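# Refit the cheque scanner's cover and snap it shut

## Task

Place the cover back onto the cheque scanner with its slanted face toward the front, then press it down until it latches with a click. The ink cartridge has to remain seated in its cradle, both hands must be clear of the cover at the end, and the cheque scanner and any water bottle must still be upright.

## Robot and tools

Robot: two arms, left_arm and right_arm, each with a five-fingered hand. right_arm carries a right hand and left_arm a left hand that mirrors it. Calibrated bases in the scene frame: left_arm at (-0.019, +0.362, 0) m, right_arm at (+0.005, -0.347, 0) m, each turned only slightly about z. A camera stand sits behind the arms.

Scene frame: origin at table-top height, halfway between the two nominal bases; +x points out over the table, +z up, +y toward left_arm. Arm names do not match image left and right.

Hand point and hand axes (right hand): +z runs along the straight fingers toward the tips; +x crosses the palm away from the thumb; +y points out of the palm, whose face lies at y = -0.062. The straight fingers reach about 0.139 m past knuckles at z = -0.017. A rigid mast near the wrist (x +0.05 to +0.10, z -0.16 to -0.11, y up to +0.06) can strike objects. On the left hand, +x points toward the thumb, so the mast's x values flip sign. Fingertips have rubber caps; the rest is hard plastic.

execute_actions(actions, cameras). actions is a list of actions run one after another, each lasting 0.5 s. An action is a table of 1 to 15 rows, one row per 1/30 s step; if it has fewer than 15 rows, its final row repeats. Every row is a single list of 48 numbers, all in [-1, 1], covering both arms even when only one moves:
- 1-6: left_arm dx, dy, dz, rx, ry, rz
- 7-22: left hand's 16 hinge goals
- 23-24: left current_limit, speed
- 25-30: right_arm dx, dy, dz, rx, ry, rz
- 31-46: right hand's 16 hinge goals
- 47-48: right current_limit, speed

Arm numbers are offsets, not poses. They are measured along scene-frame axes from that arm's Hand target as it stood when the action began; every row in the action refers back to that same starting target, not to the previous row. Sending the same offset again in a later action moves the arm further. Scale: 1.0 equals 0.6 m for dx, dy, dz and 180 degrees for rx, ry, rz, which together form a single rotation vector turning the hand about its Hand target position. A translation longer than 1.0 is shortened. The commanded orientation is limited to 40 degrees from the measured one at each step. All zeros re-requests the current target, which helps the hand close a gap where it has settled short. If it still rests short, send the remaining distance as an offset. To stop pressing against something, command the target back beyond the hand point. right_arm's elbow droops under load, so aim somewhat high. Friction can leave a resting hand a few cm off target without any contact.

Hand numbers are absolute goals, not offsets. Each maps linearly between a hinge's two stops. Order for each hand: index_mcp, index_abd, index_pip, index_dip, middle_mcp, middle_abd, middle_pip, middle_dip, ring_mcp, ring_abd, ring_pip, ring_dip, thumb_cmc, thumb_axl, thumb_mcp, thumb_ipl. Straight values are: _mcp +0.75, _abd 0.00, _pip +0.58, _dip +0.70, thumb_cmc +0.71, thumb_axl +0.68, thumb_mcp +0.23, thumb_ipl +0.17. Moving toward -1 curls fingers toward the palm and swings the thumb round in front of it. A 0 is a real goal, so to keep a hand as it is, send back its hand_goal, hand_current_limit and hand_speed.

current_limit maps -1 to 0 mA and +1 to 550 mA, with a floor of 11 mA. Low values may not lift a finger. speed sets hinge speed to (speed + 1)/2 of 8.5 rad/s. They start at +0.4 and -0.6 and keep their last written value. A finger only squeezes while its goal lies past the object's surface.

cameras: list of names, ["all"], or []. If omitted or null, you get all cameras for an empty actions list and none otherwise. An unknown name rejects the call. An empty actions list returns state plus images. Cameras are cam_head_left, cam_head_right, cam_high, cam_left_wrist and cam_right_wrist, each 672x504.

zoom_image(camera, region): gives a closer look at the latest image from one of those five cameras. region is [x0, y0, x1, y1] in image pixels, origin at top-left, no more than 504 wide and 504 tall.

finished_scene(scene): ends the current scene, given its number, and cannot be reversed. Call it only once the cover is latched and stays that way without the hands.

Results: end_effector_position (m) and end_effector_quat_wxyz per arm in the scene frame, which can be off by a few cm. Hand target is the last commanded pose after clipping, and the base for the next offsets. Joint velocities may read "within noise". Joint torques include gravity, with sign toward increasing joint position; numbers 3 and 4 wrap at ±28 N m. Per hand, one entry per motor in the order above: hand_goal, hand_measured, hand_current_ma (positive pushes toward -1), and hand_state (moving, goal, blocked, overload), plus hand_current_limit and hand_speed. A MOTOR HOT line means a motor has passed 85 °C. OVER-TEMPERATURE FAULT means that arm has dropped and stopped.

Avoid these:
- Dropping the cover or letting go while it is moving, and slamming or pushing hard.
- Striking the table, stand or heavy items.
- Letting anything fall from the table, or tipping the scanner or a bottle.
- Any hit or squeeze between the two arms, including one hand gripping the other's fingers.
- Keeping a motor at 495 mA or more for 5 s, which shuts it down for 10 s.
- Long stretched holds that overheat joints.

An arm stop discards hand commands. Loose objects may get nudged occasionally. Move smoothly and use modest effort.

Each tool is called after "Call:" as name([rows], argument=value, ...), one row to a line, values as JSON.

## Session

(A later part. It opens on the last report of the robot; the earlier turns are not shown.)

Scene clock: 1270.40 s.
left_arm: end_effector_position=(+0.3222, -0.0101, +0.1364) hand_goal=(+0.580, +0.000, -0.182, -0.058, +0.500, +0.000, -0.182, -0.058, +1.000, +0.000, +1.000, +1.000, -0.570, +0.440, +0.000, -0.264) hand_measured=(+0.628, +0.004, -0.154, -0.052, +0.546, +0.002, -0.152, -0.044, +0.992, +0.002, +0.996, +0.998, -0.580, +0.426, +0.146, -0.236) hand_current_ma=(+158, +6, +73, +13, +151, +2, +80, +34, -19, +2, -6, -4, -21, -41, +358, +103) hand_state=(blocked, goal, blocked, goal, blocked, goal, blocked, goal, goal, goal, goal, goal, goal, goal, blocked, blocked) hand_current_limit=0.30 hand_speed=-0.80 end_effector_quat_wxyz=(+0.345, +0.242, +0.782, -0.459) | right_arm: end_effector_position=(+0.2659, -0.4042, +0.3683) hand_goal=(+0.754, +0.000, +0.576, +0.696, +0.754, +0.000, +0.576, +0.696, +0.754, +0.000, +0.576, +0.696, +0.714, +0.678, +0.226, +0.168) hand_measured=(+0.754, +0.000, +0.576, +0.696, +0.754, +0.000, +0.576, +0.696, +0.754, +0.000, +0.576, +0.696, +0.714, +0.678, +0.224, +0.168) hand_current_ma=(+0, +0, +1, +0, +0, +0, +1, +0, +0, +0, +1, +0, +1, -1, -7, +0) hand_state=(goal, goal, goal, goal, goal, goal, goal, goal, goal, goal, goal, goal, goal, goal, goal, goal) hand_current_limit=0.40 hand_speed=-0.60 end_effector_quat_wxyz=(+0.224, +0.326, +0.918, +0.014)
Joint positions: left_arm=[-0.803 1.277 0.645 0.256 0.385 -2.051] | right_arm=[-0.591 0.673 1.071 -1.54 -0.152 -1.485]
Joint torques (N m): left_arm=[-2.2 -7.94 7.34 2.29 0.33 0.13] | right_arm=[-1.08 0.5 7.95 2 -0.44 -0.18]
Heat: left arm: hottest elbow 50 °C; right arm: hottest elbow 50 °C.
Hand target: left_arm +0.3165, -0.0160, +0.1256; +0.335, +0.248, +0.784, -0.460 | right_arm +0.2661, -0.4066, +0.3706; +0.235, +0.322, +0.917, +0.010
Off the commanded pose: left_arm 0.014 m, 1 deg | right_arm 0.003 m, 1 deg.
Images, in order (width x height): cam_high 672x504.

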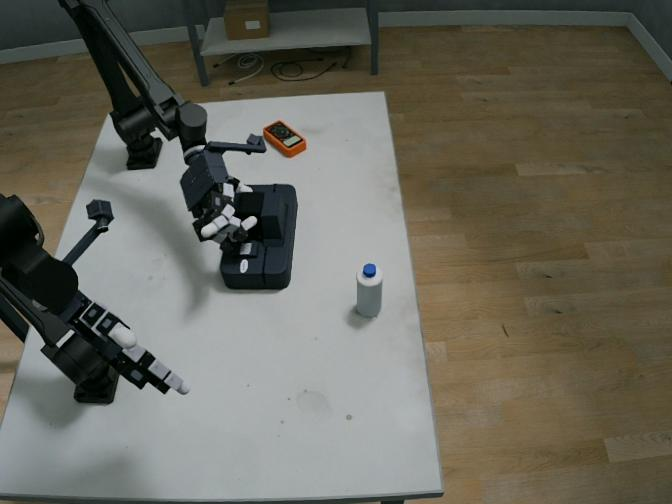

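Call:
execute_actions([
  [[-0.008,-0.003,0.008,0.0,0,0,0.58,0,-0.1825,-0.058,0.50,0,-0.1825,-0.058,1,0,1,1,-0.571,0.44,0.0,-0.265,0.3,-0.8,0,0,0,0,0,0,0.754,0,0.576,0.696,0.754,0,0.576,0.696,0.754,0,0.576,0.696,0.714,0.678,0.226,0.168,0.4,-0.6]],
  [[0.0,-0.0,-0.008,0.0,0,0,0.58,0,-0.1825,-0.058,0.50,0,-0.1825,-0.058,1,0,1,1,-0.571,0.44,0.0,-0.265,0.3,-0.8,0,0,0,0,0,0,0.754,0,0.576,0.696,0.754,0,0.576,0.696,0.754,0,0.576,0.696,0.714,0.678,0.226,0.168,0.4,-0.6]],
], cameras=["cam_high"])

Call:
zoom_image(camera="cam_high", region=[225, 170, 285, 250])

Call:
zoom_image(camera="cam_high", region=[232, 222, 268, 246])

Scene clock: 1276.60 s.
left_arm: end_effector_position=(+0.3210, -0.0107, +0.1359) hand_goal=(+0.580, +0.000, -0.182, -0.058, +0.500, +0.000, -0.182, -0.058, +1.000, +0.000, +1.000, +1.000, -0.570, +0.440, +0.000, -0.264) hand_measured=(+0.626, +0.004, -0.154, -0.052, +0.544, +0.002, -0.152, -0.044, +0.992, +0.002, +0.996, +0.998, -0.580, +0.424, +0.146, -0.234) hand_current_ma=(+147, +6, +72, +12, +143, +1, +80, +34, -19, +2, -6, -4, -21, -43, +358, +117) hand_state=(blocked, goal, blocked, goal, blocked, goal, blocked, goal, goal, goal, goal, goal, goal, goal, blocked, blocked) hand_current_limit=0.30 hand_speed=-0.80 end_effector_quat_wxyz=(+0.348, +0.242, +0.782, -0.456) | right_arm: end_effector_position=(+0.2659, -0.4042, +0.3683) hand_goal=(+0.754, +0.000, +0.576, +0.696, +0.754, +0.000, +0.576, +0.696, +0.754, +0.000, +0.576, +0.696, +0.714, +0.678, +0.226, +0.168) hand_measured=(+0.754, +0.000, +0.576, +0.696, +0.754, +0.000, +0.576, +0.696, +0.754, +0.000, +0.576, +0.696, +0.714, +0.678, +0.224, +0.168) hand_current_ma=(+0, +0, +1, +0, +0, +0, +1, +0, +0, +0, +1, +0, +1, -1, -7, +0) hand_state=(goal, goal, goal, goal, goal, goal, goal, goal, goal, goal, goal, goal, goal, goal, goal, goal) hand_current_limit=0.40 hand_speed=-0.60 end_effector_quat_wxyz=(+0.224, +0.326, +0.918, +0.014)
Joint positions: left_arm=[-0.811 1.277 0.642 0.26 0.369 -2.05] | right_arm=[-0.591 0.673 1.071 -1.54 -0.152 -1.485]
Joint torques (N m): left_arm=[-2.73 -8.59 7.21 2.51 0.43 0.11] | right_arm=[-1.03 0.44 7.97 2 -0.45 -0.18]
Heat: left arm: hottest elbow 50 °C; right arm: hottest elbow 50 °C.
Hand target: left_arm +0.3117, -0.0177, +0.1256; +0.335, +0.248, +0.784, -0.460 | right_arm +0.2661, -0.4066, +0.3706; +0.235, +0.322, +0.917, +0.010
Off the commanded pose: left_arm 0.016 m, 2 deg | right_arm 0.003 m, 1 deg.
Images, in order (width x height): cam_high 672x504.

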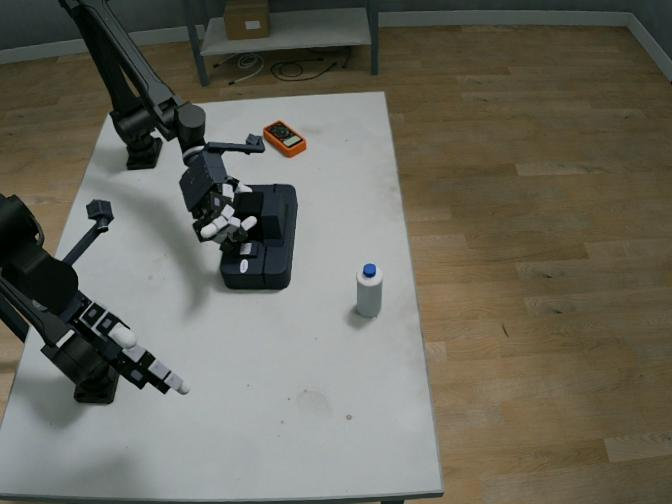

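Scaled by 6.300 from the camera's 672x504 image, which has a finer 960x720 frame.

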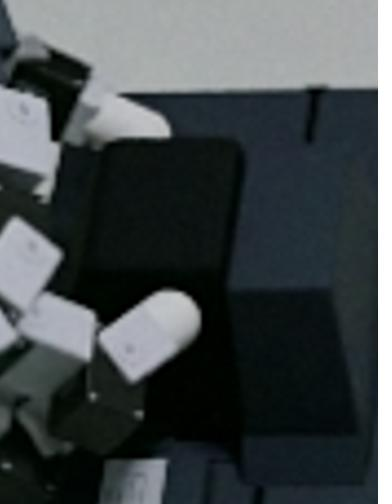

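Scaled by 14.000 from the camera's 672x504 image, which has a finer 960x720 frame.

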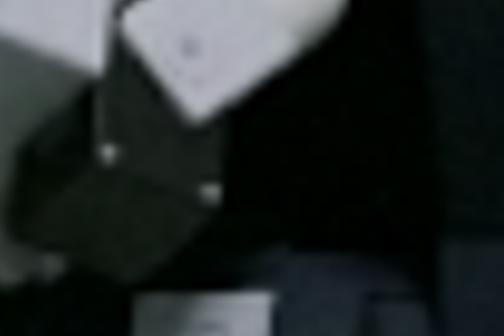

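Call:
execute_actions([
  [[0.010,-0.012,0.025,0.0,0,0,0.58,0,-0.1825,-0.058,0.50,0,-0.1825,-0.058,1,0,1,1,-0.571,0.44,0.0,-0.265,0.3,-0.8,0,0,0,0,0,0,0.754,0,0.576,0.696,0.754,0,0.576,0.696,0.754,0,0.576,0.696,0.714,0.678,0.226,0.168,0.4,-0.6]],
], cameras=["cam_high"])

Call:
zoom_image(camera="cam_high", region=[225, 170, 285, 250])

Call:
zoom_image(camera="cam_high", region=[232, 222, 268, 246])

Scene clock: 1286.87 s.
left_arm: end_effector_position=(+0.3209, -0.0109, +0.1358) hand_goal=(+0.580, +0.000, -0.182, -0.058, +0.500, +0.000, -0.182, -0.058, +1.000, +0.000, +1.000, +1.000, -0.570, +0.440, +0.000, -0.264) hand_measured=(+0.626, +0.004, -0.154, -0.052, +0.544, +0.000, -0.152, -0.046, +0.992, +0.002, +0.996, +0.998, -0.580, +0.424, +0.146, -0.234) hand_current_ma=(+147, +5, +72, +13, +143, -1, +80, +27, -19, +2, -6, -4, -19, -43, +357, +119) hand_state=(blocked, goal, blocked, goal, blocked, goal, blocked, goal, goal, goal, goal, goal, goal, goal, blocked, blocked) hand_current_limit=0.30 hand_speed=-0.80 end_effector_quat_wxyz=(+0.344, +0.244, +0.786, -0.453) | right_arm: end_effector_position=(+0.2659, -0.4042, +0.3683) hand_goal=(+0.754, +0.000, +0.576, +0.696, +0.754, +0.000, +0.576, +0.696, +0.754, +0.000, +0.576, +0.696, +0.714, +0.678, +0.226, +0.168) hand_measured=(+0.754, +0.000, +0.576, +0.696, +0.754, +0.000, +0.576, +0.696, +0.754, +0.000, +0.576, +0.696, +0.714, +0.678, +0.224, +0.168) hand_current_ma=(+0, +0, +1, +0, +0, +0, +1, +0, +0, +0, +1, +0, +1, -1, -7, +0) hand_state=(goal, goal, goal, goal, goal, goal, goal, goal, goal, goal, goal, goal, goal, goal, goal, goal) hand_current_limit=0.40 hand_speed=-0.60 end_effector_quat_wxyz=(+0.224, +0.326, +0.918, +0.014)
Joint positions: left_arm=[-0.813 1.277 0.65 0.238 0.367 -2.045] | right_arm=[-0.591 0.673 1.071 -1.54 -0.152 -1.485]
Joint torques (N m): left_arm=[-2.32 -9.35 9.94 1.35 0.42 0.01] | right_arm=[-0.97 0.44 7.95 2.02 -0.44 -0.18]
Heat: left arm: hottest elbow 48 °C; right arm: hottest elbow 50 °C.
Hand target: left_arm +0.3177, -0.0249, +0.1406; +0.335, +0.247, +0.784, -0.460 | right_arm +0.2661, -0.4066, +0.3706; +0.235, +0.322, +0.917, +0.010
Off the commanded pose: left_arm 0.015 m, 1 deg | right_arm 0.003 m, 1 deg.
Images, in order (width x height): cam_high 672x504.

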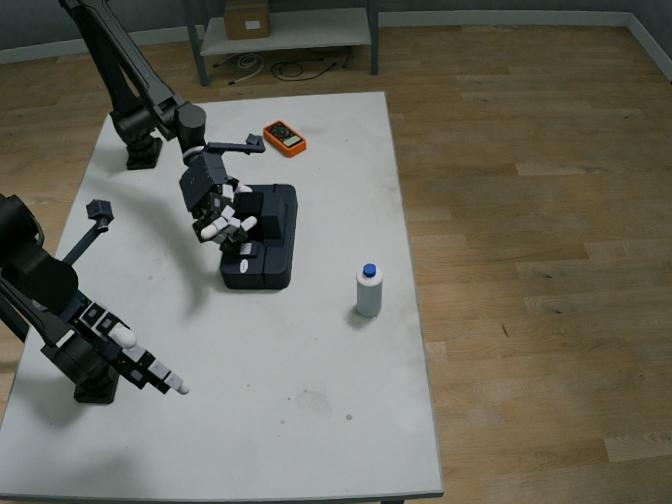

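Scaled by 6.300 from the camera's 672x504 image, which has a finer 960x720 frame.

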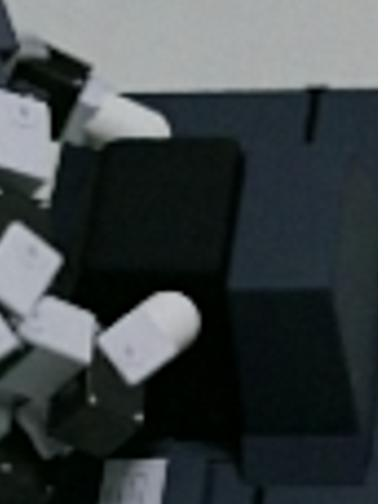

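Scaled by 14.000 from the camera's 672x504 image, which has a finer 960x720 frame.

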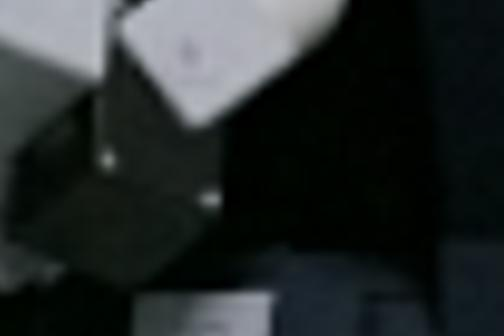

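Call:
execute_actions([
  [[0.004,-0.006,0.010,0.0,0,0,0.58,0,-0.1825,-0.058,0.50,0,-0.1825,-0.058,1,0,1,1,-0.571,0.44,0.0,-0.265,0.3,-0.8,0,0,0,0,0,0,0.754,0,0.576,0.696,0.754,0,0.576,0.696,0.754,0,0.576,0.696,0.714,0.678,0.226,0.168,0.4,-0.6]],
], cameras=["cam_high"])

Call:
zoom_image(camera="cam_high", region=[225, 170, 285, 250])

Scene clock: 1291.83 s.
left_arm: end_effector_position=(+0.3212, -0.0117, +0.1369) hand_goal=(+0.580, +0.000, -0.182, -0.058, +0.500, +0.000, -0.182, -0.058, +1.000, +0.000, +1.000, +1.000, -0.570, +0.440, +0.000, -0.264) hand_measured=(+0.626, +0.004, -0.154, -0.048, +0.544, +0.000, -0.152, -0.046, +0.992, +0.002, +0.996, +0.998, -0.578, +0.424, +0.146, -0.234) hand_current_ma=(+147, +5, +72, +22, +143, -1, +80, +26, -19, +2, -6, -4, -14, -43, +358, +119) hand_state=(blocked, goal, blocked, goal, blocked, goal, blocked, goal, goal, goal, goal, goal, goal, goal, blocked, blocked) hand_current_limit=0.30 hand_speed=-0.80 end_effector_quat_wxyz=(+0.340, +0.243, +0.789, -0.450) | right_arm: end_effector_position=(+0.2659, -0.4042, +0.3683) hand_goal=(+0.754, +0.000, +0.576, +0.696, +0.754, +0.000, +0.576, +0.696, +0.754, +0.000, +0.576, +0.696, +0.714, +0.678, +0.226, +0.168) hand_measured=(+0.754, +0.000, +0.576, +0.696, +0.754, +0.000, +0.576, +0.696, +0.754, +0.000, +0.576, +0.696, +0.714, +0.678, +0.224, +0.168) hand_current_ma=(+0, +0, +1, +0, +0, +0, +1, +0, +0, +0, +1, +0, +1, -1, -7, +0) hand_state=(goal, goal, goal, goal, goal, goal, goal, goal, goal, goal, goal, goal, goal, goal, goal, goal) hand_current_limit=0.40 hand_speed=-0.60 end_effector_quat_wxyz=(+0.224, +0.326, +0.918, +0.014)
Joint positions: left_arm=[-0.814 1.277 0.662 0.215 0.366 -2.045] | right_arm=[-0.591 0.673 1.071 -1.54 -0.152 -1.485]
Joint torques (N m): left_arm=[-1.9 -9.35 10.36 1.39 0.45 0.04] | right_arm=[-0.91 0.5 7.95 2 -0.44 -0.18]
Heat: left arm: hottest elbow 49 °C; right arm: hottest elbow 50 °C.
Hand target: left_arm +0.3201, -0.0285, +0.1467; +0.335, +0.247, +0.784, -0.461 | right_arm +0.2661, -0.4066, +0.3706; +0.235, +0.322, +0.917, +0.010
Off the commanded pose: left_arm 0.019 m, 2 deg | right_arm 0.003 m, 1 deg.
Images, in order (width x height): cam_high 672x504.

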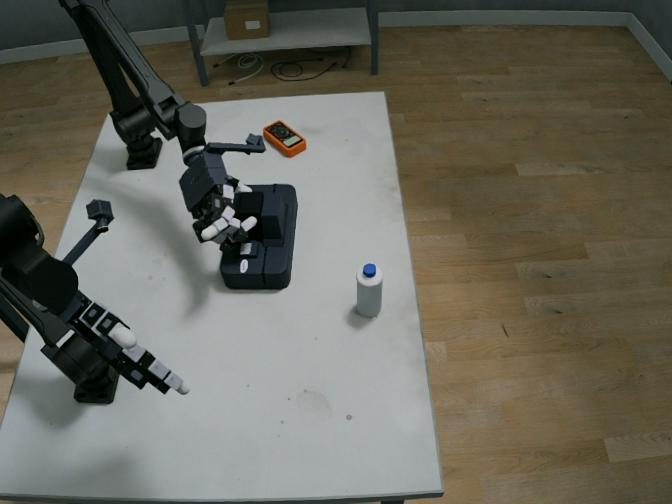

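Scaled by 6.300 from the camera's 672x504 image, which has a finer 960x720 frame.

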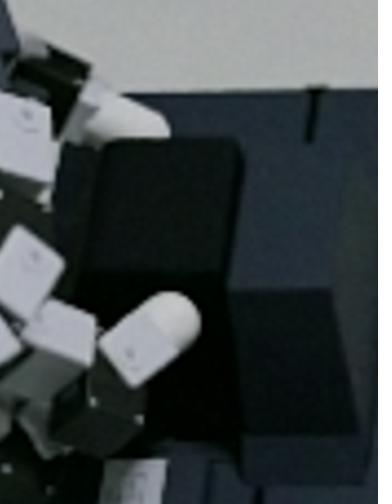

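Call:
execute_actions([
  [[0.002,-0.006,0.020,0.0,0,0,0.58,0,-0.1825,-0.058,0.50,0,-0.1825,-0.058,1,0,1,1,-0.571,0.44,0.0,-0.265,0.3,-0.8,0,0,0,0,0,0,0.754,0,0.576,0.696,0.754,0,0.576,0.696,0.754,0,0.576,0.696,0.714,0.678,0.226,0.168,0.4,-0.6]],
], cameras=["cam_high"])

Call:
zoom_image(camera="cam_high", region=[225, 170, 285, 250])

Call:
zoom_image(camera="cam_high", region=[232, 222, 268, 246])

Scene clock: 1295.83 s.
left_arm: end_effector_position=(+0.3206, -0.0133, +0.1384) hand_goal=(+0.580, +0.000, -0.182, -0.058, +0.500, +0.000, -0.182, -0.058, +1.000, +0.000, +1.000, +1.000, -0.570, +0.440, +0.000, -0.264) hand_measured=(+0.622, +0.004, -0.154, -0.046, +0.544, +0.000, -0.152, -0.046, +0.992, +0.002, +0.996, +0.998, -0.576, +0.424, +0.146, -0.234) hand_current_ma=(+135, +5, +72, +25, +143, +0, +80, +26, -19, +2, -6, -4, -11, -43, +358, +119) hand_state=(blocked, goal, blocked, goal, blocked, goal, blocked, goal, goal, goal, goal, goal, goal, goal, blocked, blocked) hand_current_limit=0.30 hand_speed=-0.80 end_effector_quat_wxyz=(+0.332, +0.244, +0.795, -0.445) | right_arm: end_effector_position=(+0.2659, -0.4042, +0.3683) hand_goal=(+0.754, +0.000, +0.576, +0.696, +0.754, +0.000, +0.576, +0.696, +0.754, +0.000, +0.576, +0.696, +0.714, +0.678, +0.226, +0.168) hand_measured=(+0.754, +0.000, +0.576, +0.696, +0.754, +0.000, +0.576, +0.696, +0.754, +0.000, +0.576, +0.696, +0.714, +0.678, +0.224, +0.168) hand_current_ma=(+0, +0, +1, +0, +0, +0, +1, +0, +0, +0, +1, +0, +1, -1, -7, +0) hand_state=(goal, goal, goal, goal, goal, goal, goal, goal, goal, goal, goal, goal, goal, goal, goal, goal) hand_current_limit=0.40 hand_speed=-0.60 end_effector_quat_wxyz=(+0.224, +0.326, +0.918, +0.014)
Joint positions: left_arm=[-0.818 1.277 0.682 0.172 0.362 -2.045] | right_arm=[-0.591 0.673 1.071 -1.54 -0.152 -1.485]
Joint torques (N m): left_arm=[-2.55 -9.76 10.95 1.8 0.47 -0.04] | right_arm=[-1.03 0.32 7.98 2.03 -0.44 -0.18]
Heat: left arm: hottest elbow 49 °C; right arm: hottest elbow 50 °C.
Hand target: left_arm +0.3213, -0.0321, +0.1586; +0.335, +0.247, +0.784, -0.460 | right_arm +0.2661, -0.4066, +0.3706; +0.235, +0.322, +0.917, +0.010
Off the commanded pose: left_arm 0.028 m, 2 deg | right_arm 0.003 m, 1 deg.
Images, in order (width x height): cam_high 672x504.

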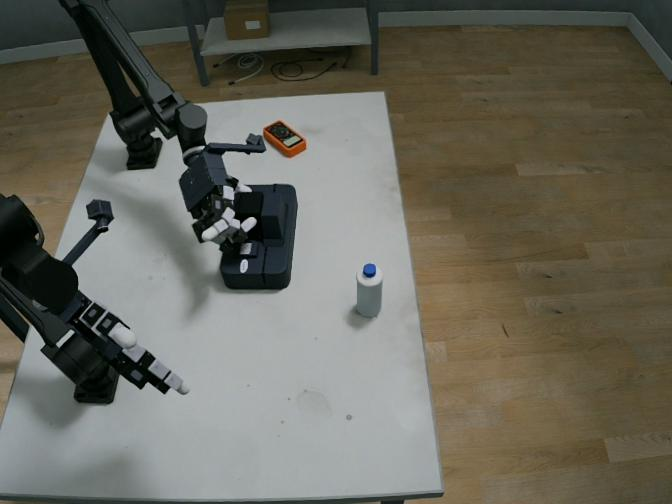

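Scaled by 6.300 from the camera's 672x504 image, which has a finer 960x720 frame.

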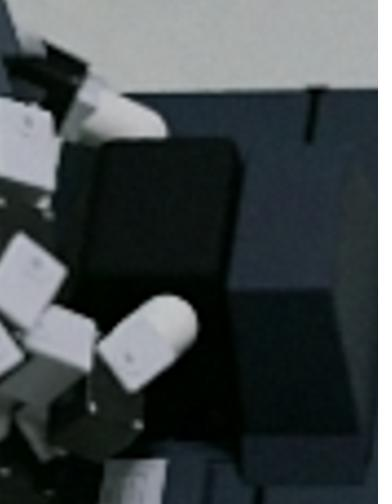

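Scaled by 14.000 from the camera's 672x504 image, which has a finer 960x720 frame.

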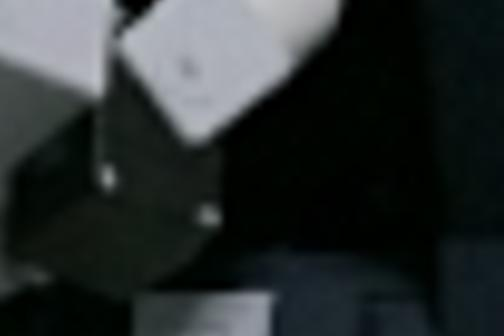

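Call:
execute_actions([
  [[0,0.01,-0.035,0,0,0,0.58,0,-0.1825,-0.058,0.50,0,-0.1825,-0.058,1,0,1,1,-0.571,0.44,0.0,-0.265,0.3,-0.8,0,0,0,0,0,0,0.754,0,0.576,0.696,0.754,0,0.576,0.696,0.754,0,0.576,0.696,0.714,0.678,0.226,0.168,0.4,-0.6]],
  [[0,0,0.006,0,0,0,0.61,0,-0.1825,-0.058,0.53,0,-0.1825,-0.058,1,0,1,1,-0.571,0.44,0.10,-0.265,0.2,-0.85,0,0,0,0,0,0,0.754,0,0.576,0.696,0.754,0,0.576,0.696,0.754,0,0.576,0.696,0.714,0.678,0.226,0.168,0.4,-0.6]],
  [[0,0,0.0,0,0,0,0.68,0,-0.1825,-0.058,0.62,0,-0.1825,-0.058,1,0,1,1,-0.571,0.44,0.2,-0.25,0.2,-0.85,0,0,0,0,0,0,0.754,0,0.576,0.696,0.754,0,0.576,0.696,0.754,0,0.576,0.696,0.714,0.678,0.226,0.168,0.4,-0.6]],
  [[0,0,0.0,0,0,0,0.8,0,-0.1825,-0.058,0.8,0,-0.1825,-0.058,1,0,1,1,-0.56,0.44,0.4,-0.1,0.2,-0.7,0,0,0,0,0,0,0.754,0,0.576,0.696,0.754,0,0.576,0.696,0.754,0,0.576,0.696,0.714,0.678,0.226,0.168,0.4,-0.6]],
], cameras=["cam_high","cam_left_wrist"])

Call:
zoom_image(camera="cam_high", region=[225, 170, 285, 250])

Call:
zoom_image(camera="cam_left_wrist", region=[0, 0, 400, 300])

Scene clock: 1305.10 s.
left_arm: end_effector_position=(+0.3207, -0.0185, +0.1436) hand_goal=(+0.800, +0.000, -0.182, -0.058, +0.800, +0.000, -0.182, -0.058, +1.000, +0.000, +1.000, +1.000, -0.560, +0.440, +0.400, -0.100) hand_measured=(+0.788, +0.004, -0.180, -0.056, +0.790, +0.002, -0.180, -0.056, +0.992, +0.002, +0.996, +0.998, -0.556, +0.438, +0.396, -0.102) hand_current_ma=(-28, +5, +3, +4, -24, +3, +4, +4, -19, +2, -6, -4, +7, -2, -9, -4) hand_state=(goal, goal, goal, goal, goal, goal, goal, goal, goal, goal, goal, goal, goal, goal, goal, goal) hand_current_limit=0.20 hand_speed=-0.70 end_effector_quat_wxyz=(+0.338, +0.248, +0.785, -0.456) | right_arm: end_effector_position=(+0.2659, -0.4042, +0.3683) hand_goal=(+0.754, +0.000, +0.576, +0.696, +0.754, +0.000, +0.576, +0.696, +0.754, +0.000, +0.576, +0.696, +0.714, +0.678, +0.226, +0.168) hand_measured=(+0.754, +0.000, +0.576, +0.696, +0.754, +0.000, +0.576, +0.696, +0.754, +0.000, +0.576, +0.696, +0.714, +0.678, +0.224, +0.168) hand_current_ma=(+0, +0, +1, +0, +0, +0, +1, +0, +0, +0, +1, +0, +1, -1, -7, +0) hand_state=(goal, goal, goal, goal, goal, goal, goal, goal, goal, goal, goal, goal, goal, goal, goal, goal) hand_current_limit=0.40 hand_speed=-0.60 end_effector_quat_wxyz=(+0.224, +0.326, +0.918, +0.014)
Joint positions: left_arm=[-0.819 1.277 0.679 0.207 0.377 -2.047] | right_arm=[-0.591 0.673 1.071 -1.54 -0.152 -1.485]
Joint torques (N m): left_arm=[-1.32 -8.59 8.85 2.56 0.26 -0.04] | right_arm=[-1.03 0.38 7.97 2 -0.44 -0.17]
Heat: left arm: hottest elbow 49 °C; right arm: hottest elbow 50 °C.
Hand target: left_arm +0.3212, -0.0261, +0.1409; +0.334, +0.248, +0.784, -0.460 | right_arm +0.2661, -0.4066, +0.3706; +0.235, +0.322, +0.917, +0.010
Off the commanded pose: left_arm 0.008 m, 1 deg | right_arm 0.003 m, 1 deg.
Images, in order (width x height): cam_high 672x504, cam_left_wrist 672x504.

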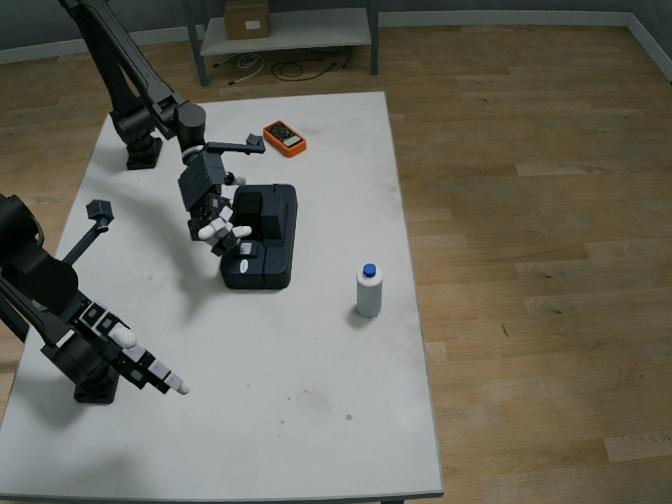

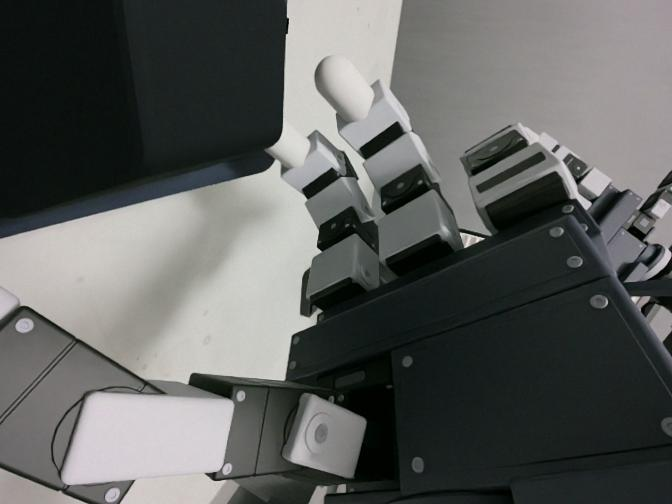

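Scaled by 6.300 from the camera's 672x504 image, which has a finer 960x720 frame.

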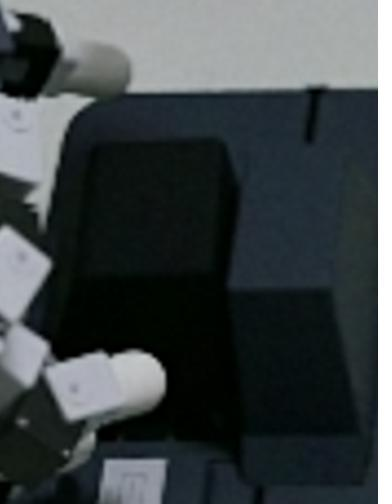

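Scaled by 1.260 from the camera's 672x504 image, which has a finer 960x720 frame.

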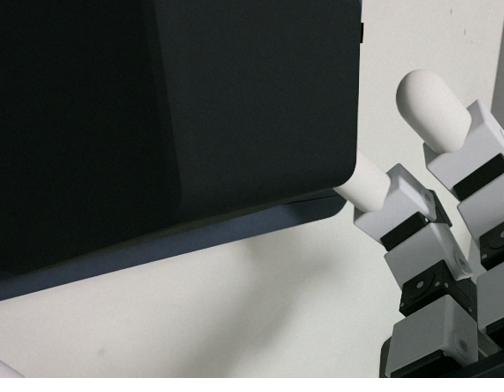

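Call:
execute_actions([
  [[0,0,0.12,0,0,0,0.8,0,-0.1825,-0.058,0.8,0,-0.1825,-0.058,1,0,1,1,-0.571,0.44,0.4,-0.1,0.2,-0.8,0,0,0,0,0,0,0.754,0,0.576,0.696,0.754,0,0.576,0.696,0.754,0,0.576,0.696,0.714,0.678,0.226,0.168,0.4,-0.6]],
  [[-0.05,0.1,0.13,0,0,0,0.85,0,-0.1825,-0.058,0.85,0,-0.1825,-0.058,1,0,1,1,-0.571,0.44,0.4,-0.1,0.2,-0.8,0,0,0,0,0,0,0.754,0,0.576,0.696,0.754,0,0.576,0.696,0.754,0,0.576,0.696,0.714,0.678,0.226,0.168,0.4,-0.6]],
  [[-0.12,0.22,0.03,0,0,0,0.85,0,-0.1825,-0.058,0.85,0,-0.1825,-0.058,1,0,1,1,-0.571,0.44,0.4,-0.1,0.2,-0.8,0,0,0,0,0,0,0.754,0,0.576,0.696,0.754,0,0.576,0.696,0.754,0,0.576,0.696,0.714,0.678,0.226,0.168,0.4,-0.6]],
], cameras=["cam_head_right","cam_high","cam_head_left"])

Call:
zoom_image(camera="cam_head_right", region=[335, 260, 405, 330])

Call:
zoom_image(camera="cam_high", region=[225, 185, 285, 250])

Scene clock: 1328.83 s.
left_arm: end_effector_position=(+0.2150, +0.1648, +0.2948) hand_goal=(+0.850, +0.000, -0.182, -0.058, +0.850, +0.000, -0.182, -0.058, +1.000, +0.000, +1.000, +1.000, -0.570, +0.440, +0.400, -0.100) hand_measured=(+0.840, +0.004, -0.180, -0.056, +0.842, +0.002, -0.180, -0.056, +0.992, +0.002, +0.996, +0.998, -0.558, +0.438, +0.398, -0.102) hand_current_ma=(-22, +5, +2, +4, -18, +3, +3, +4, -19, +2, -6, -4, +27, -2, -5, -3) hand_state=(goal, goal, goal, goal, goal, goal, goal, goal, goal, goal, goal, goal, goal, goal, goal, goal) hand_current_limit=0.20 hand_speed=-0.80 end_effector_quat_wxyz=(+0.327, +0.242, +0.788, -0.461) | right_arm: end_effector_position=(+0.2659, -0.4042, +0.3683) hand_goal=(+0.754, +0.000, +0.576, +0.696, +0.754, +0.000, +0.576, +0.696, +0.754, +0.000, +0.576, +0.696, +0.714, +0.678, +0.226, +0.168) hand_measured=(+0.754, +0.000, +0.576, +0.696, +0.754, +0.000, +0.576, +0.696, +0.754, +0.000, +0.576, +0.696, +0.714, +0.678, +0.224, +0.168) hand_current_ma=(+0, +0, +1, +0, +0, +0, +1, +0, +0, +0, +1, +0, +1, -1, -7, +0) hand_state=(goal, goal, goal, goal, goal, goal, goal, goal, goal, goal, goal, goal, goal, goal, goal, goal) hand_current_limit=0.40 hand_speed=-0.60 end_effector_quat_wxyz=(+0.224, +0.326, +0.918, +0.014)
Joint positions: left_arm=[-0.52 0.51 0.725 -0.689 0.66 -1.923] | right_arm=[-0.591 0.673 1.071 -1.54 -0.152 -1.485]
Joint torques (N m): left_arm=[-0.67 1.14 11.1 1.43 0.5 0.24] | right_arm=[-1.03 0.44 7.97 2 -0.45 -0.18]
Heat: left arm: hottest elbow 50 °C; right arm: hottest elbow 50 °C.
Hand target: left_arm +0.2192, +0.1659, +0.3091; +0.335, +0.247, +0.784, -0.460 | right_arm +0.2661, -0.4066, +0.3706; +0.235, +0.322, +0.917, +0.010
Off the commanded pose: left_arm 0.015 m, 1 deg | right_arm 0.003 m, 1 deg.
Images, in order (width x height): cam_head_left 672x504, cam_head_right 672x504, cam_high 672x504.

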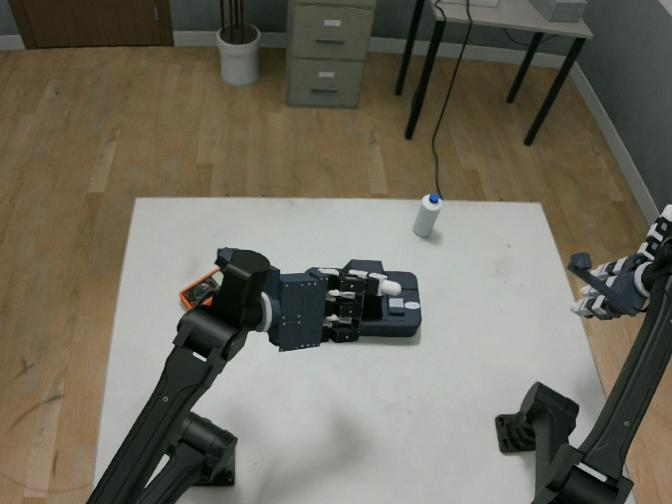

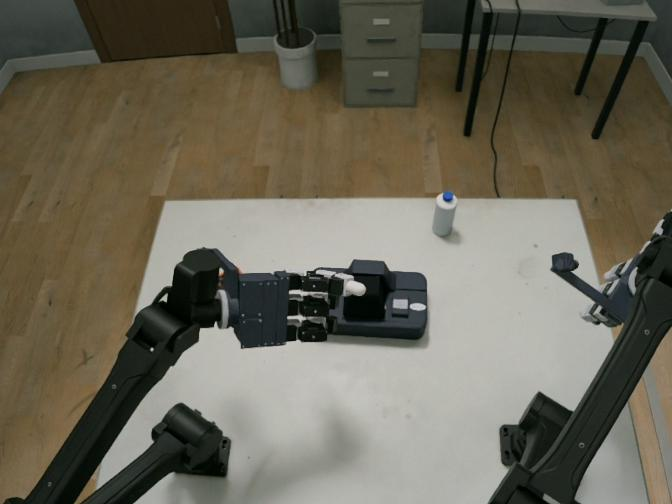

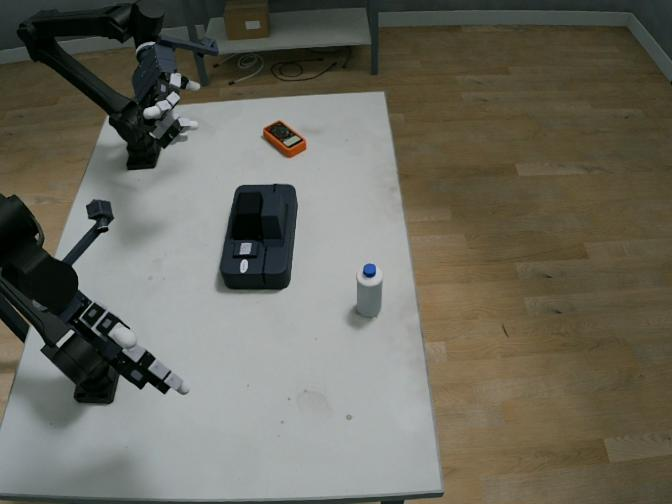

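Scaled by 7.200 from the camera's 672x504 image, which has a finer 960x720 frame.

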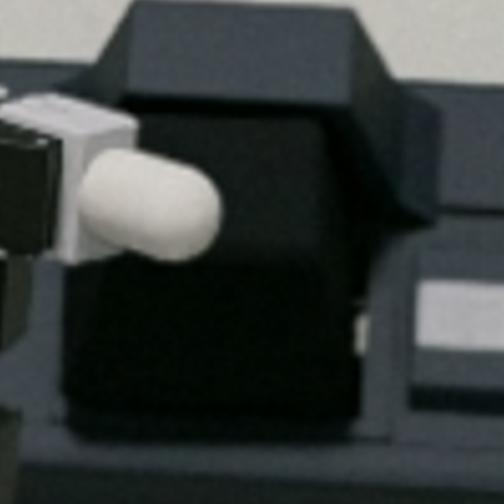

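Scaled by 7.754 from the camera's 672x504 image, which has a finer 960x720 frame.

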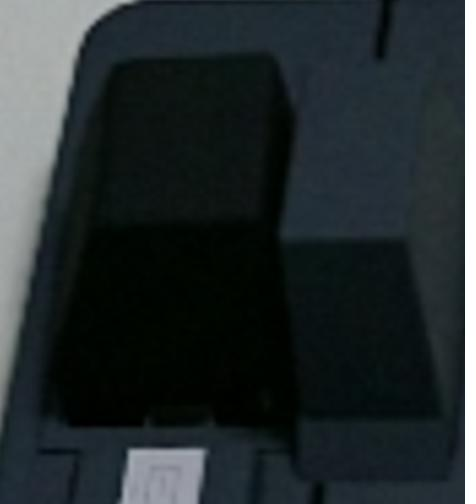

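Call:
execute_actions([
  [[-0.1,0.2,0,0,0,0,0.85,0,-0.1825,-0.058,0.85,0,-0.1825,-0.058,1,0,1,1,-0.571,0.44,0.4,-0.1,0.2,-0.8,0,0,0,0,0,0,0.754,0,0.576,0.696,0.754,0,0.576,0.696,0.754,0,0.576,0.696,0.714,0.678,0.226,0.168,0.4,-0.6]],
], cameras=["cam_head_right","cam_high","cam_head_left","cam_left_wrist"])

Call:
zoom_image(camera="cam_head_right", region=[335, 260, 405, 330])

Call:
zoom_image(camera="cam_head_right", region=[338, 294, 392, 328])

Call:
zoom_image(camera="cam_high", region=[225, 210, 265, 250])

Call:
zoom_image(camera="cam_head_left", region=[330, 250, 430, 350])

Scene clock: 1337.03 s.
left_arm: end_effector_position=(+0.1576, +0.2787, +0.2913) hand_goal=(+0.850, +0.000, -0.182, -0.058, +0.850, +0.000, -0.182, -0.058, +1.000, +0.000, +1.000, +1.000, -0.570, +0.440, +0.400, -0.100) hand_measured=(+0.842, +0.004, -0.180, -0.056, +0.842, +0.002, -0.180, -0.056, +0.992, +0.002, +0.996, +0.998, -0.560, +0.438, +0.398, -0.102) hand_current_ma=(-19, +5, +2, +4, -15, +3, +3, +4, -19, +2, -6, -4, +22, -2, -4, -3) hand_state=(goal, goal, goal, goal, goal, goal, goal, goal, goal, goal, goal, goal, goal, goal, goal, goal) hand_current_limit=0.20 hand_speed=-0.80 end_effector_quat_wxyz=(+0.363, +0.191, +0.816, -0.408) | right_arm: end_effector_position=(+0.2659, -0.4042, +0.3683) hand_goal=(+0.754, +0.000, +0.576, +0.696, +0.754, +0.000, +0.576, +0.696, +0.754, +0.000, +0.576, +0.696, +0.714, +0.678, +0.226, +0.168) hand_measured=(+0.754, +0.000, +0.576, +0.696, +0.754, +0.000, +0.576, +0.696, +0.754, +0.000, +0.576, +0.696, +0.714, +0.678, +0.224, +0.168) hand_current_ma=(+0, +0, +1, +0, +0, +0, +1, +0, +0, +0, +1, +0, +1, -1, -7, +0) hand_state=(goal, goal, goal, goal, goal, goal, goal, goal, goal, goal, goal, goal, goal, goal, goal, goal) hand_current_limit=0.40 hand_speed=-0.60 end_effector_quat_wxyz=(+0.224, +0.326, +0.918, +0.014)
Joint positions: left_arm=[0.11 0.283 0.765 -1.327 1.001 -1.426] | right_arm=[-0.591 0.673 1.071 -1.54 -0.152 -1.485]
Joint torques (N m): left_arm=[0.32 5.36 10.96 0.75 0.9 0.2] | right_arm=[-0.91 0.44 7.95 2.02 -0.44 -0.18]
Heat: left arm: hottest elbow 50 °C; right arm: hottest elbow 50 °C.
Hand target: left_arm +0.1592, +0.2859, +0.3090; +0.335, +0.247, +0.784, -0.460 | right_arm +0.2661, -0.4066, +0.3706; +0.235, +0.322, +0.917, +0.010
Off the commanded pose: left_arm 0.019 m, 10 deg | right_arm 0.003 m, 1 deg.
Images, in order (width x height): cam_head_left 672x504, cam_head_right 672x504, cam_high 672x504, cam_left_wrist 672x504.

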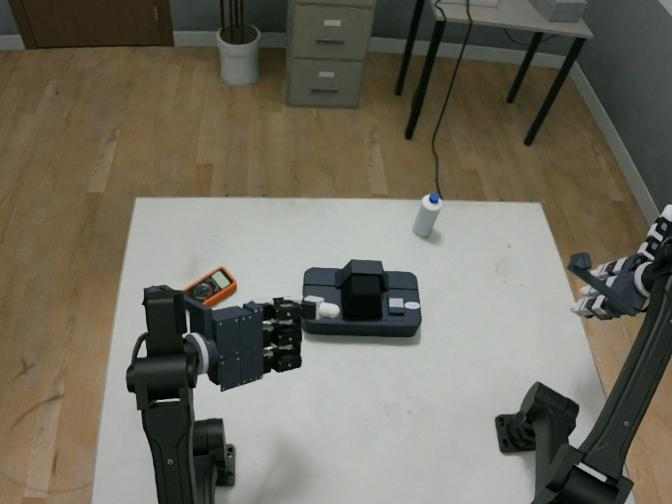

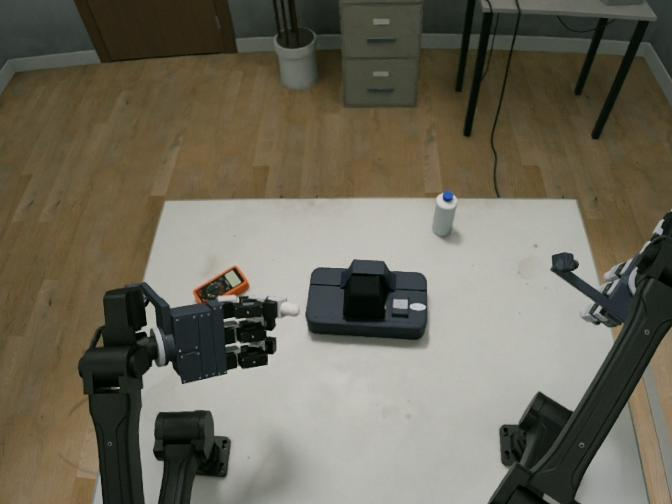

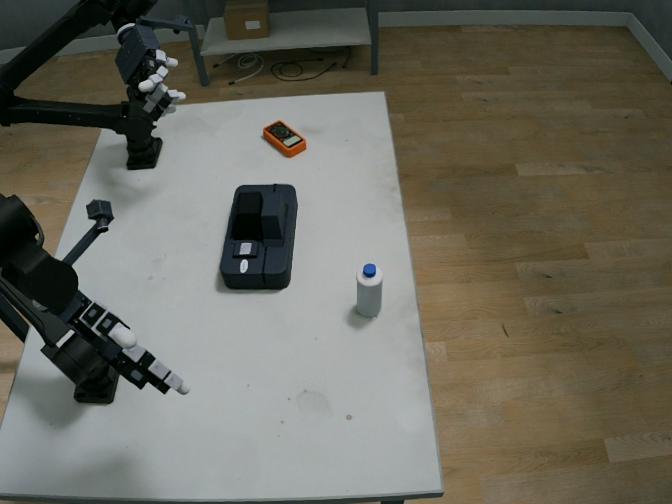

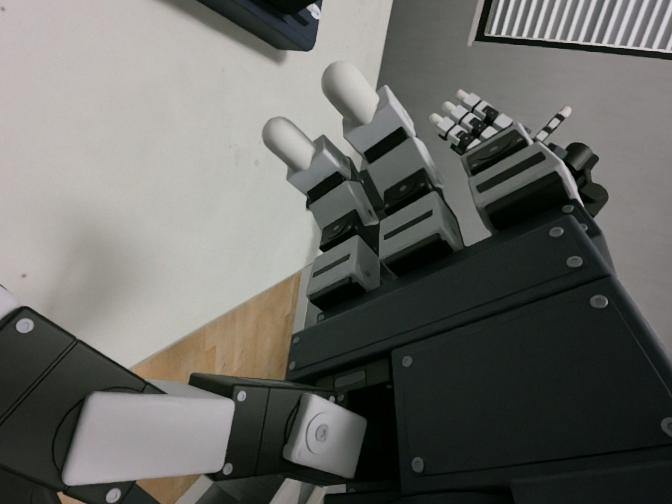

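Scaled by 7.200 from the camera's 672x504 image, which has a finer 960x720 frame.

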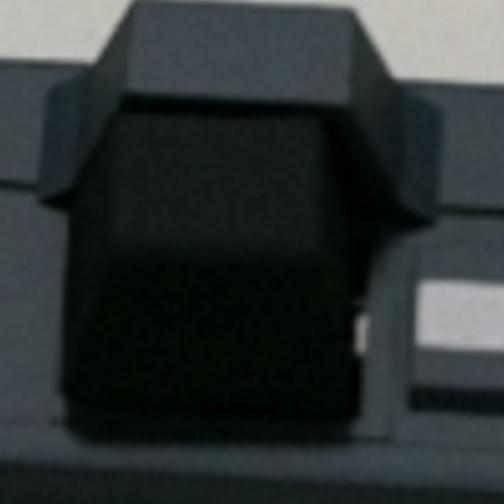

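Scaled by 9.333 from the camera's 672x504 image, which has a finer 960x720 frame.

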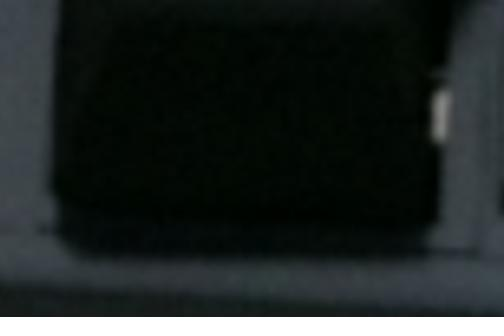

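Scaled by 12.600 from the camera's 672x504 image, which has a finer 960x720 frame.

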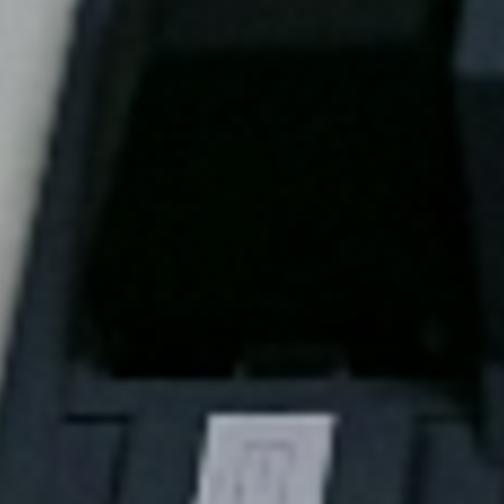

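Scaled by 5.040 from the camera's 672x504 image, which has a finer 960x720 frame.

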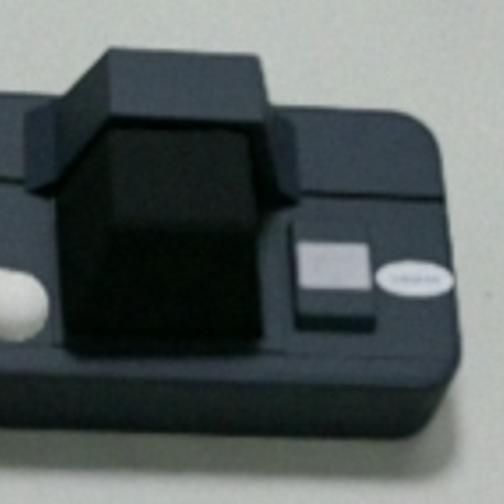

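Call:
execute_actions([
  [[0.12,-0.2,0,0,0,0,0.85,0,-0.1825,-0.058,0.85,0,-0.1825,-0.058,1,0,1,1,-0.571,0.44,0.4,-0.1,0.2,-0.8,0,0,0,0,0,0,0.754,0,0.576,0.696,0.754,0,0.576,0.696,0.754,0,0.576,0.696,0.714,0.678,0.226,0.168,0.4,-0.6]],
], cameras=["cam_head_right","cam_left_wrist","cam_right_wrist"])

Call:
zoom_image(camera="cam_head_right", region=[340, 290, 400, 345])

Scene clock: 1361.57 s.
left_arm: end_effector_position=(+0.2294, +0.1677, +0.2999) hand_goal=(+0.850, +0.000, -0.182, -0.058, +0.850, +0.000, -0.182, -0.058, +1.000, +0.000, +1.000, +1.000, -0.570, +0.440, +0.400, -0.100) hand_measured=(+0.842, +0.004, -0.180, -0.056, +0.842, +0.002, -0.180, -0.056, +0.992, +0.002, +0.996, +0.998, -0.560, +0.438, +0.398, -0.102) hand_current_ma=(-18, +5, +2, +4, -15, +3, +2, +4, -19, +2, -6, -4, +22, -2, -3, -3) hand_state=(goal, goal, goal, goal, goal, goal, goal, goal, goal, goal, goal, goal, goal, goal, goal, goal) hand_current_limit=0.20 hand_speed=-0.80 end_effector_quat_wxyz=(+0.311, +0.257, +0.782, -0.475) | right_arm: end_effector_position=(+0.2659, -0.4042, +0.3683) hand_goal=(+0.754, +0.000, +0.576, +0.696, +0.754, +0.000, +0.576, +0.696, +0.754, +0.000, +0.576, +0.696, +0.714, +0.678, +0.226, +0.168) hand_measured=(+0.754, +0.000, +0.576, +0.696, +0.754, +0.000, +0.576, +0.696, +0.754, +0.000, +0.576, +0.696, +0.714, +0.678, +0.224, +0.168) hand_current_ma=(+0, +0, +1, +0, +0, +0, +1, +0, +0, +0, +1, +0, +1, -1, -7, +0) hand_state=(goal, goal, goal, goal, goal, goal, goal, goal, goal, goal, goal, goal, goal, goal, goal, goal) hand_current_limit=0.40 hand_speed=-0.60 end_effector_quat_wxyz=(+0.224, +0.326, +0.918, +0.014)
Joint positions: left_arm=[-0.416 0.573 0.765 -0.728 0.802 -1.841] | right_arm=[-0.591 0.673 1.071 -1.54 -0.152 -1.485]
Joint torques (N m): left_arm=[-1.79 -1.55 9.84 2.28 0.39 -0.01] | right_arm=[-1.03 0.44 7.95 1.99 -0.45 -0.18]
Heat: left arm: hottest elbow 50 °C; right arm: hottest elbow 50 °C.
Hand target: left_arm +0.2312, +0.1659, +0.3091; +0.335, +0.247, +0.784, -0.460 | right_arm +0.2661, -0.4066, +0.3706; +0.235, +0.322, +0.917, +0.010
Off the commanded pose: left_arm 0.009 m, 3 deg | right_arm 0.003 m, 1 deg.
Images, in order (width x height): cam_head_right 672x504, cam_left_wrist 672x504, cam_right_wrist 672x504.

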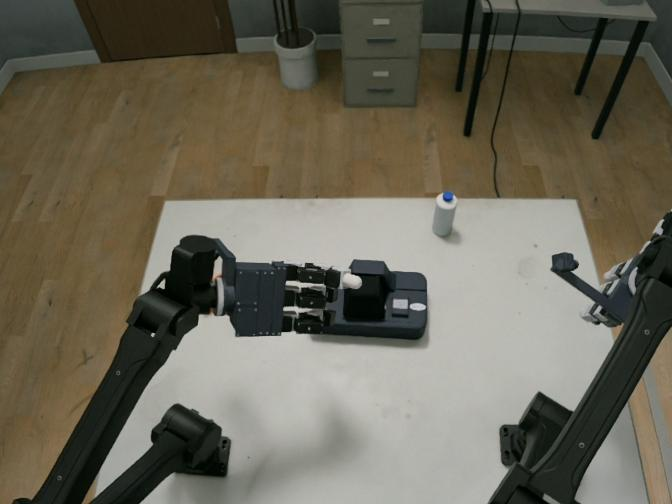

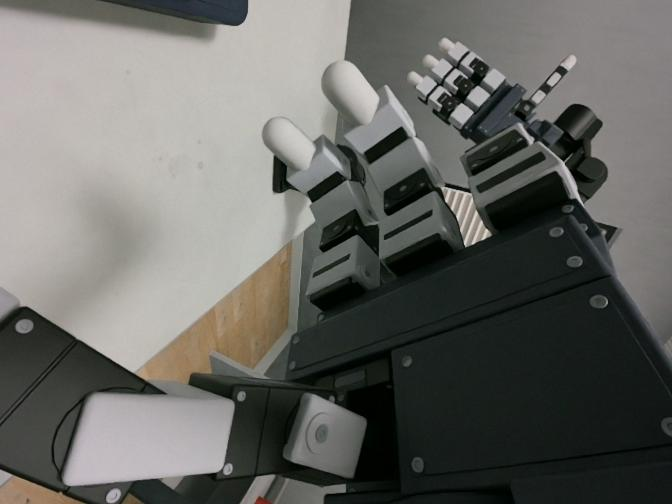

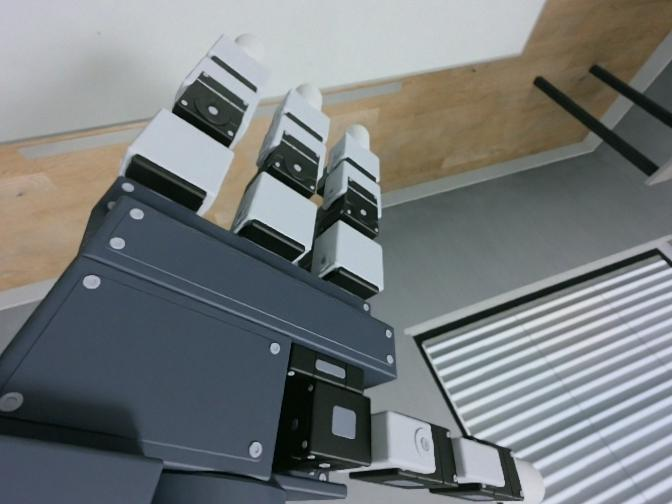

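Scaled by 8.400 from the camera's 672x504 image, which has a finer 960x720 frame.

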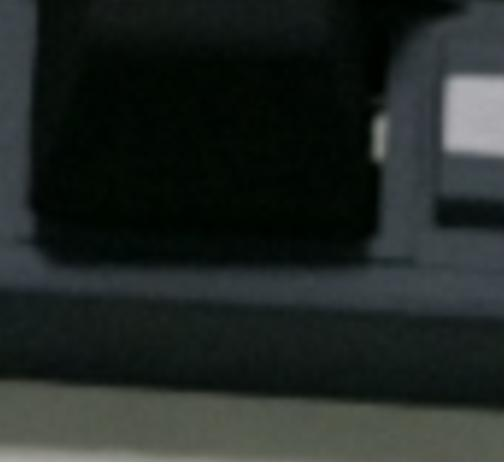

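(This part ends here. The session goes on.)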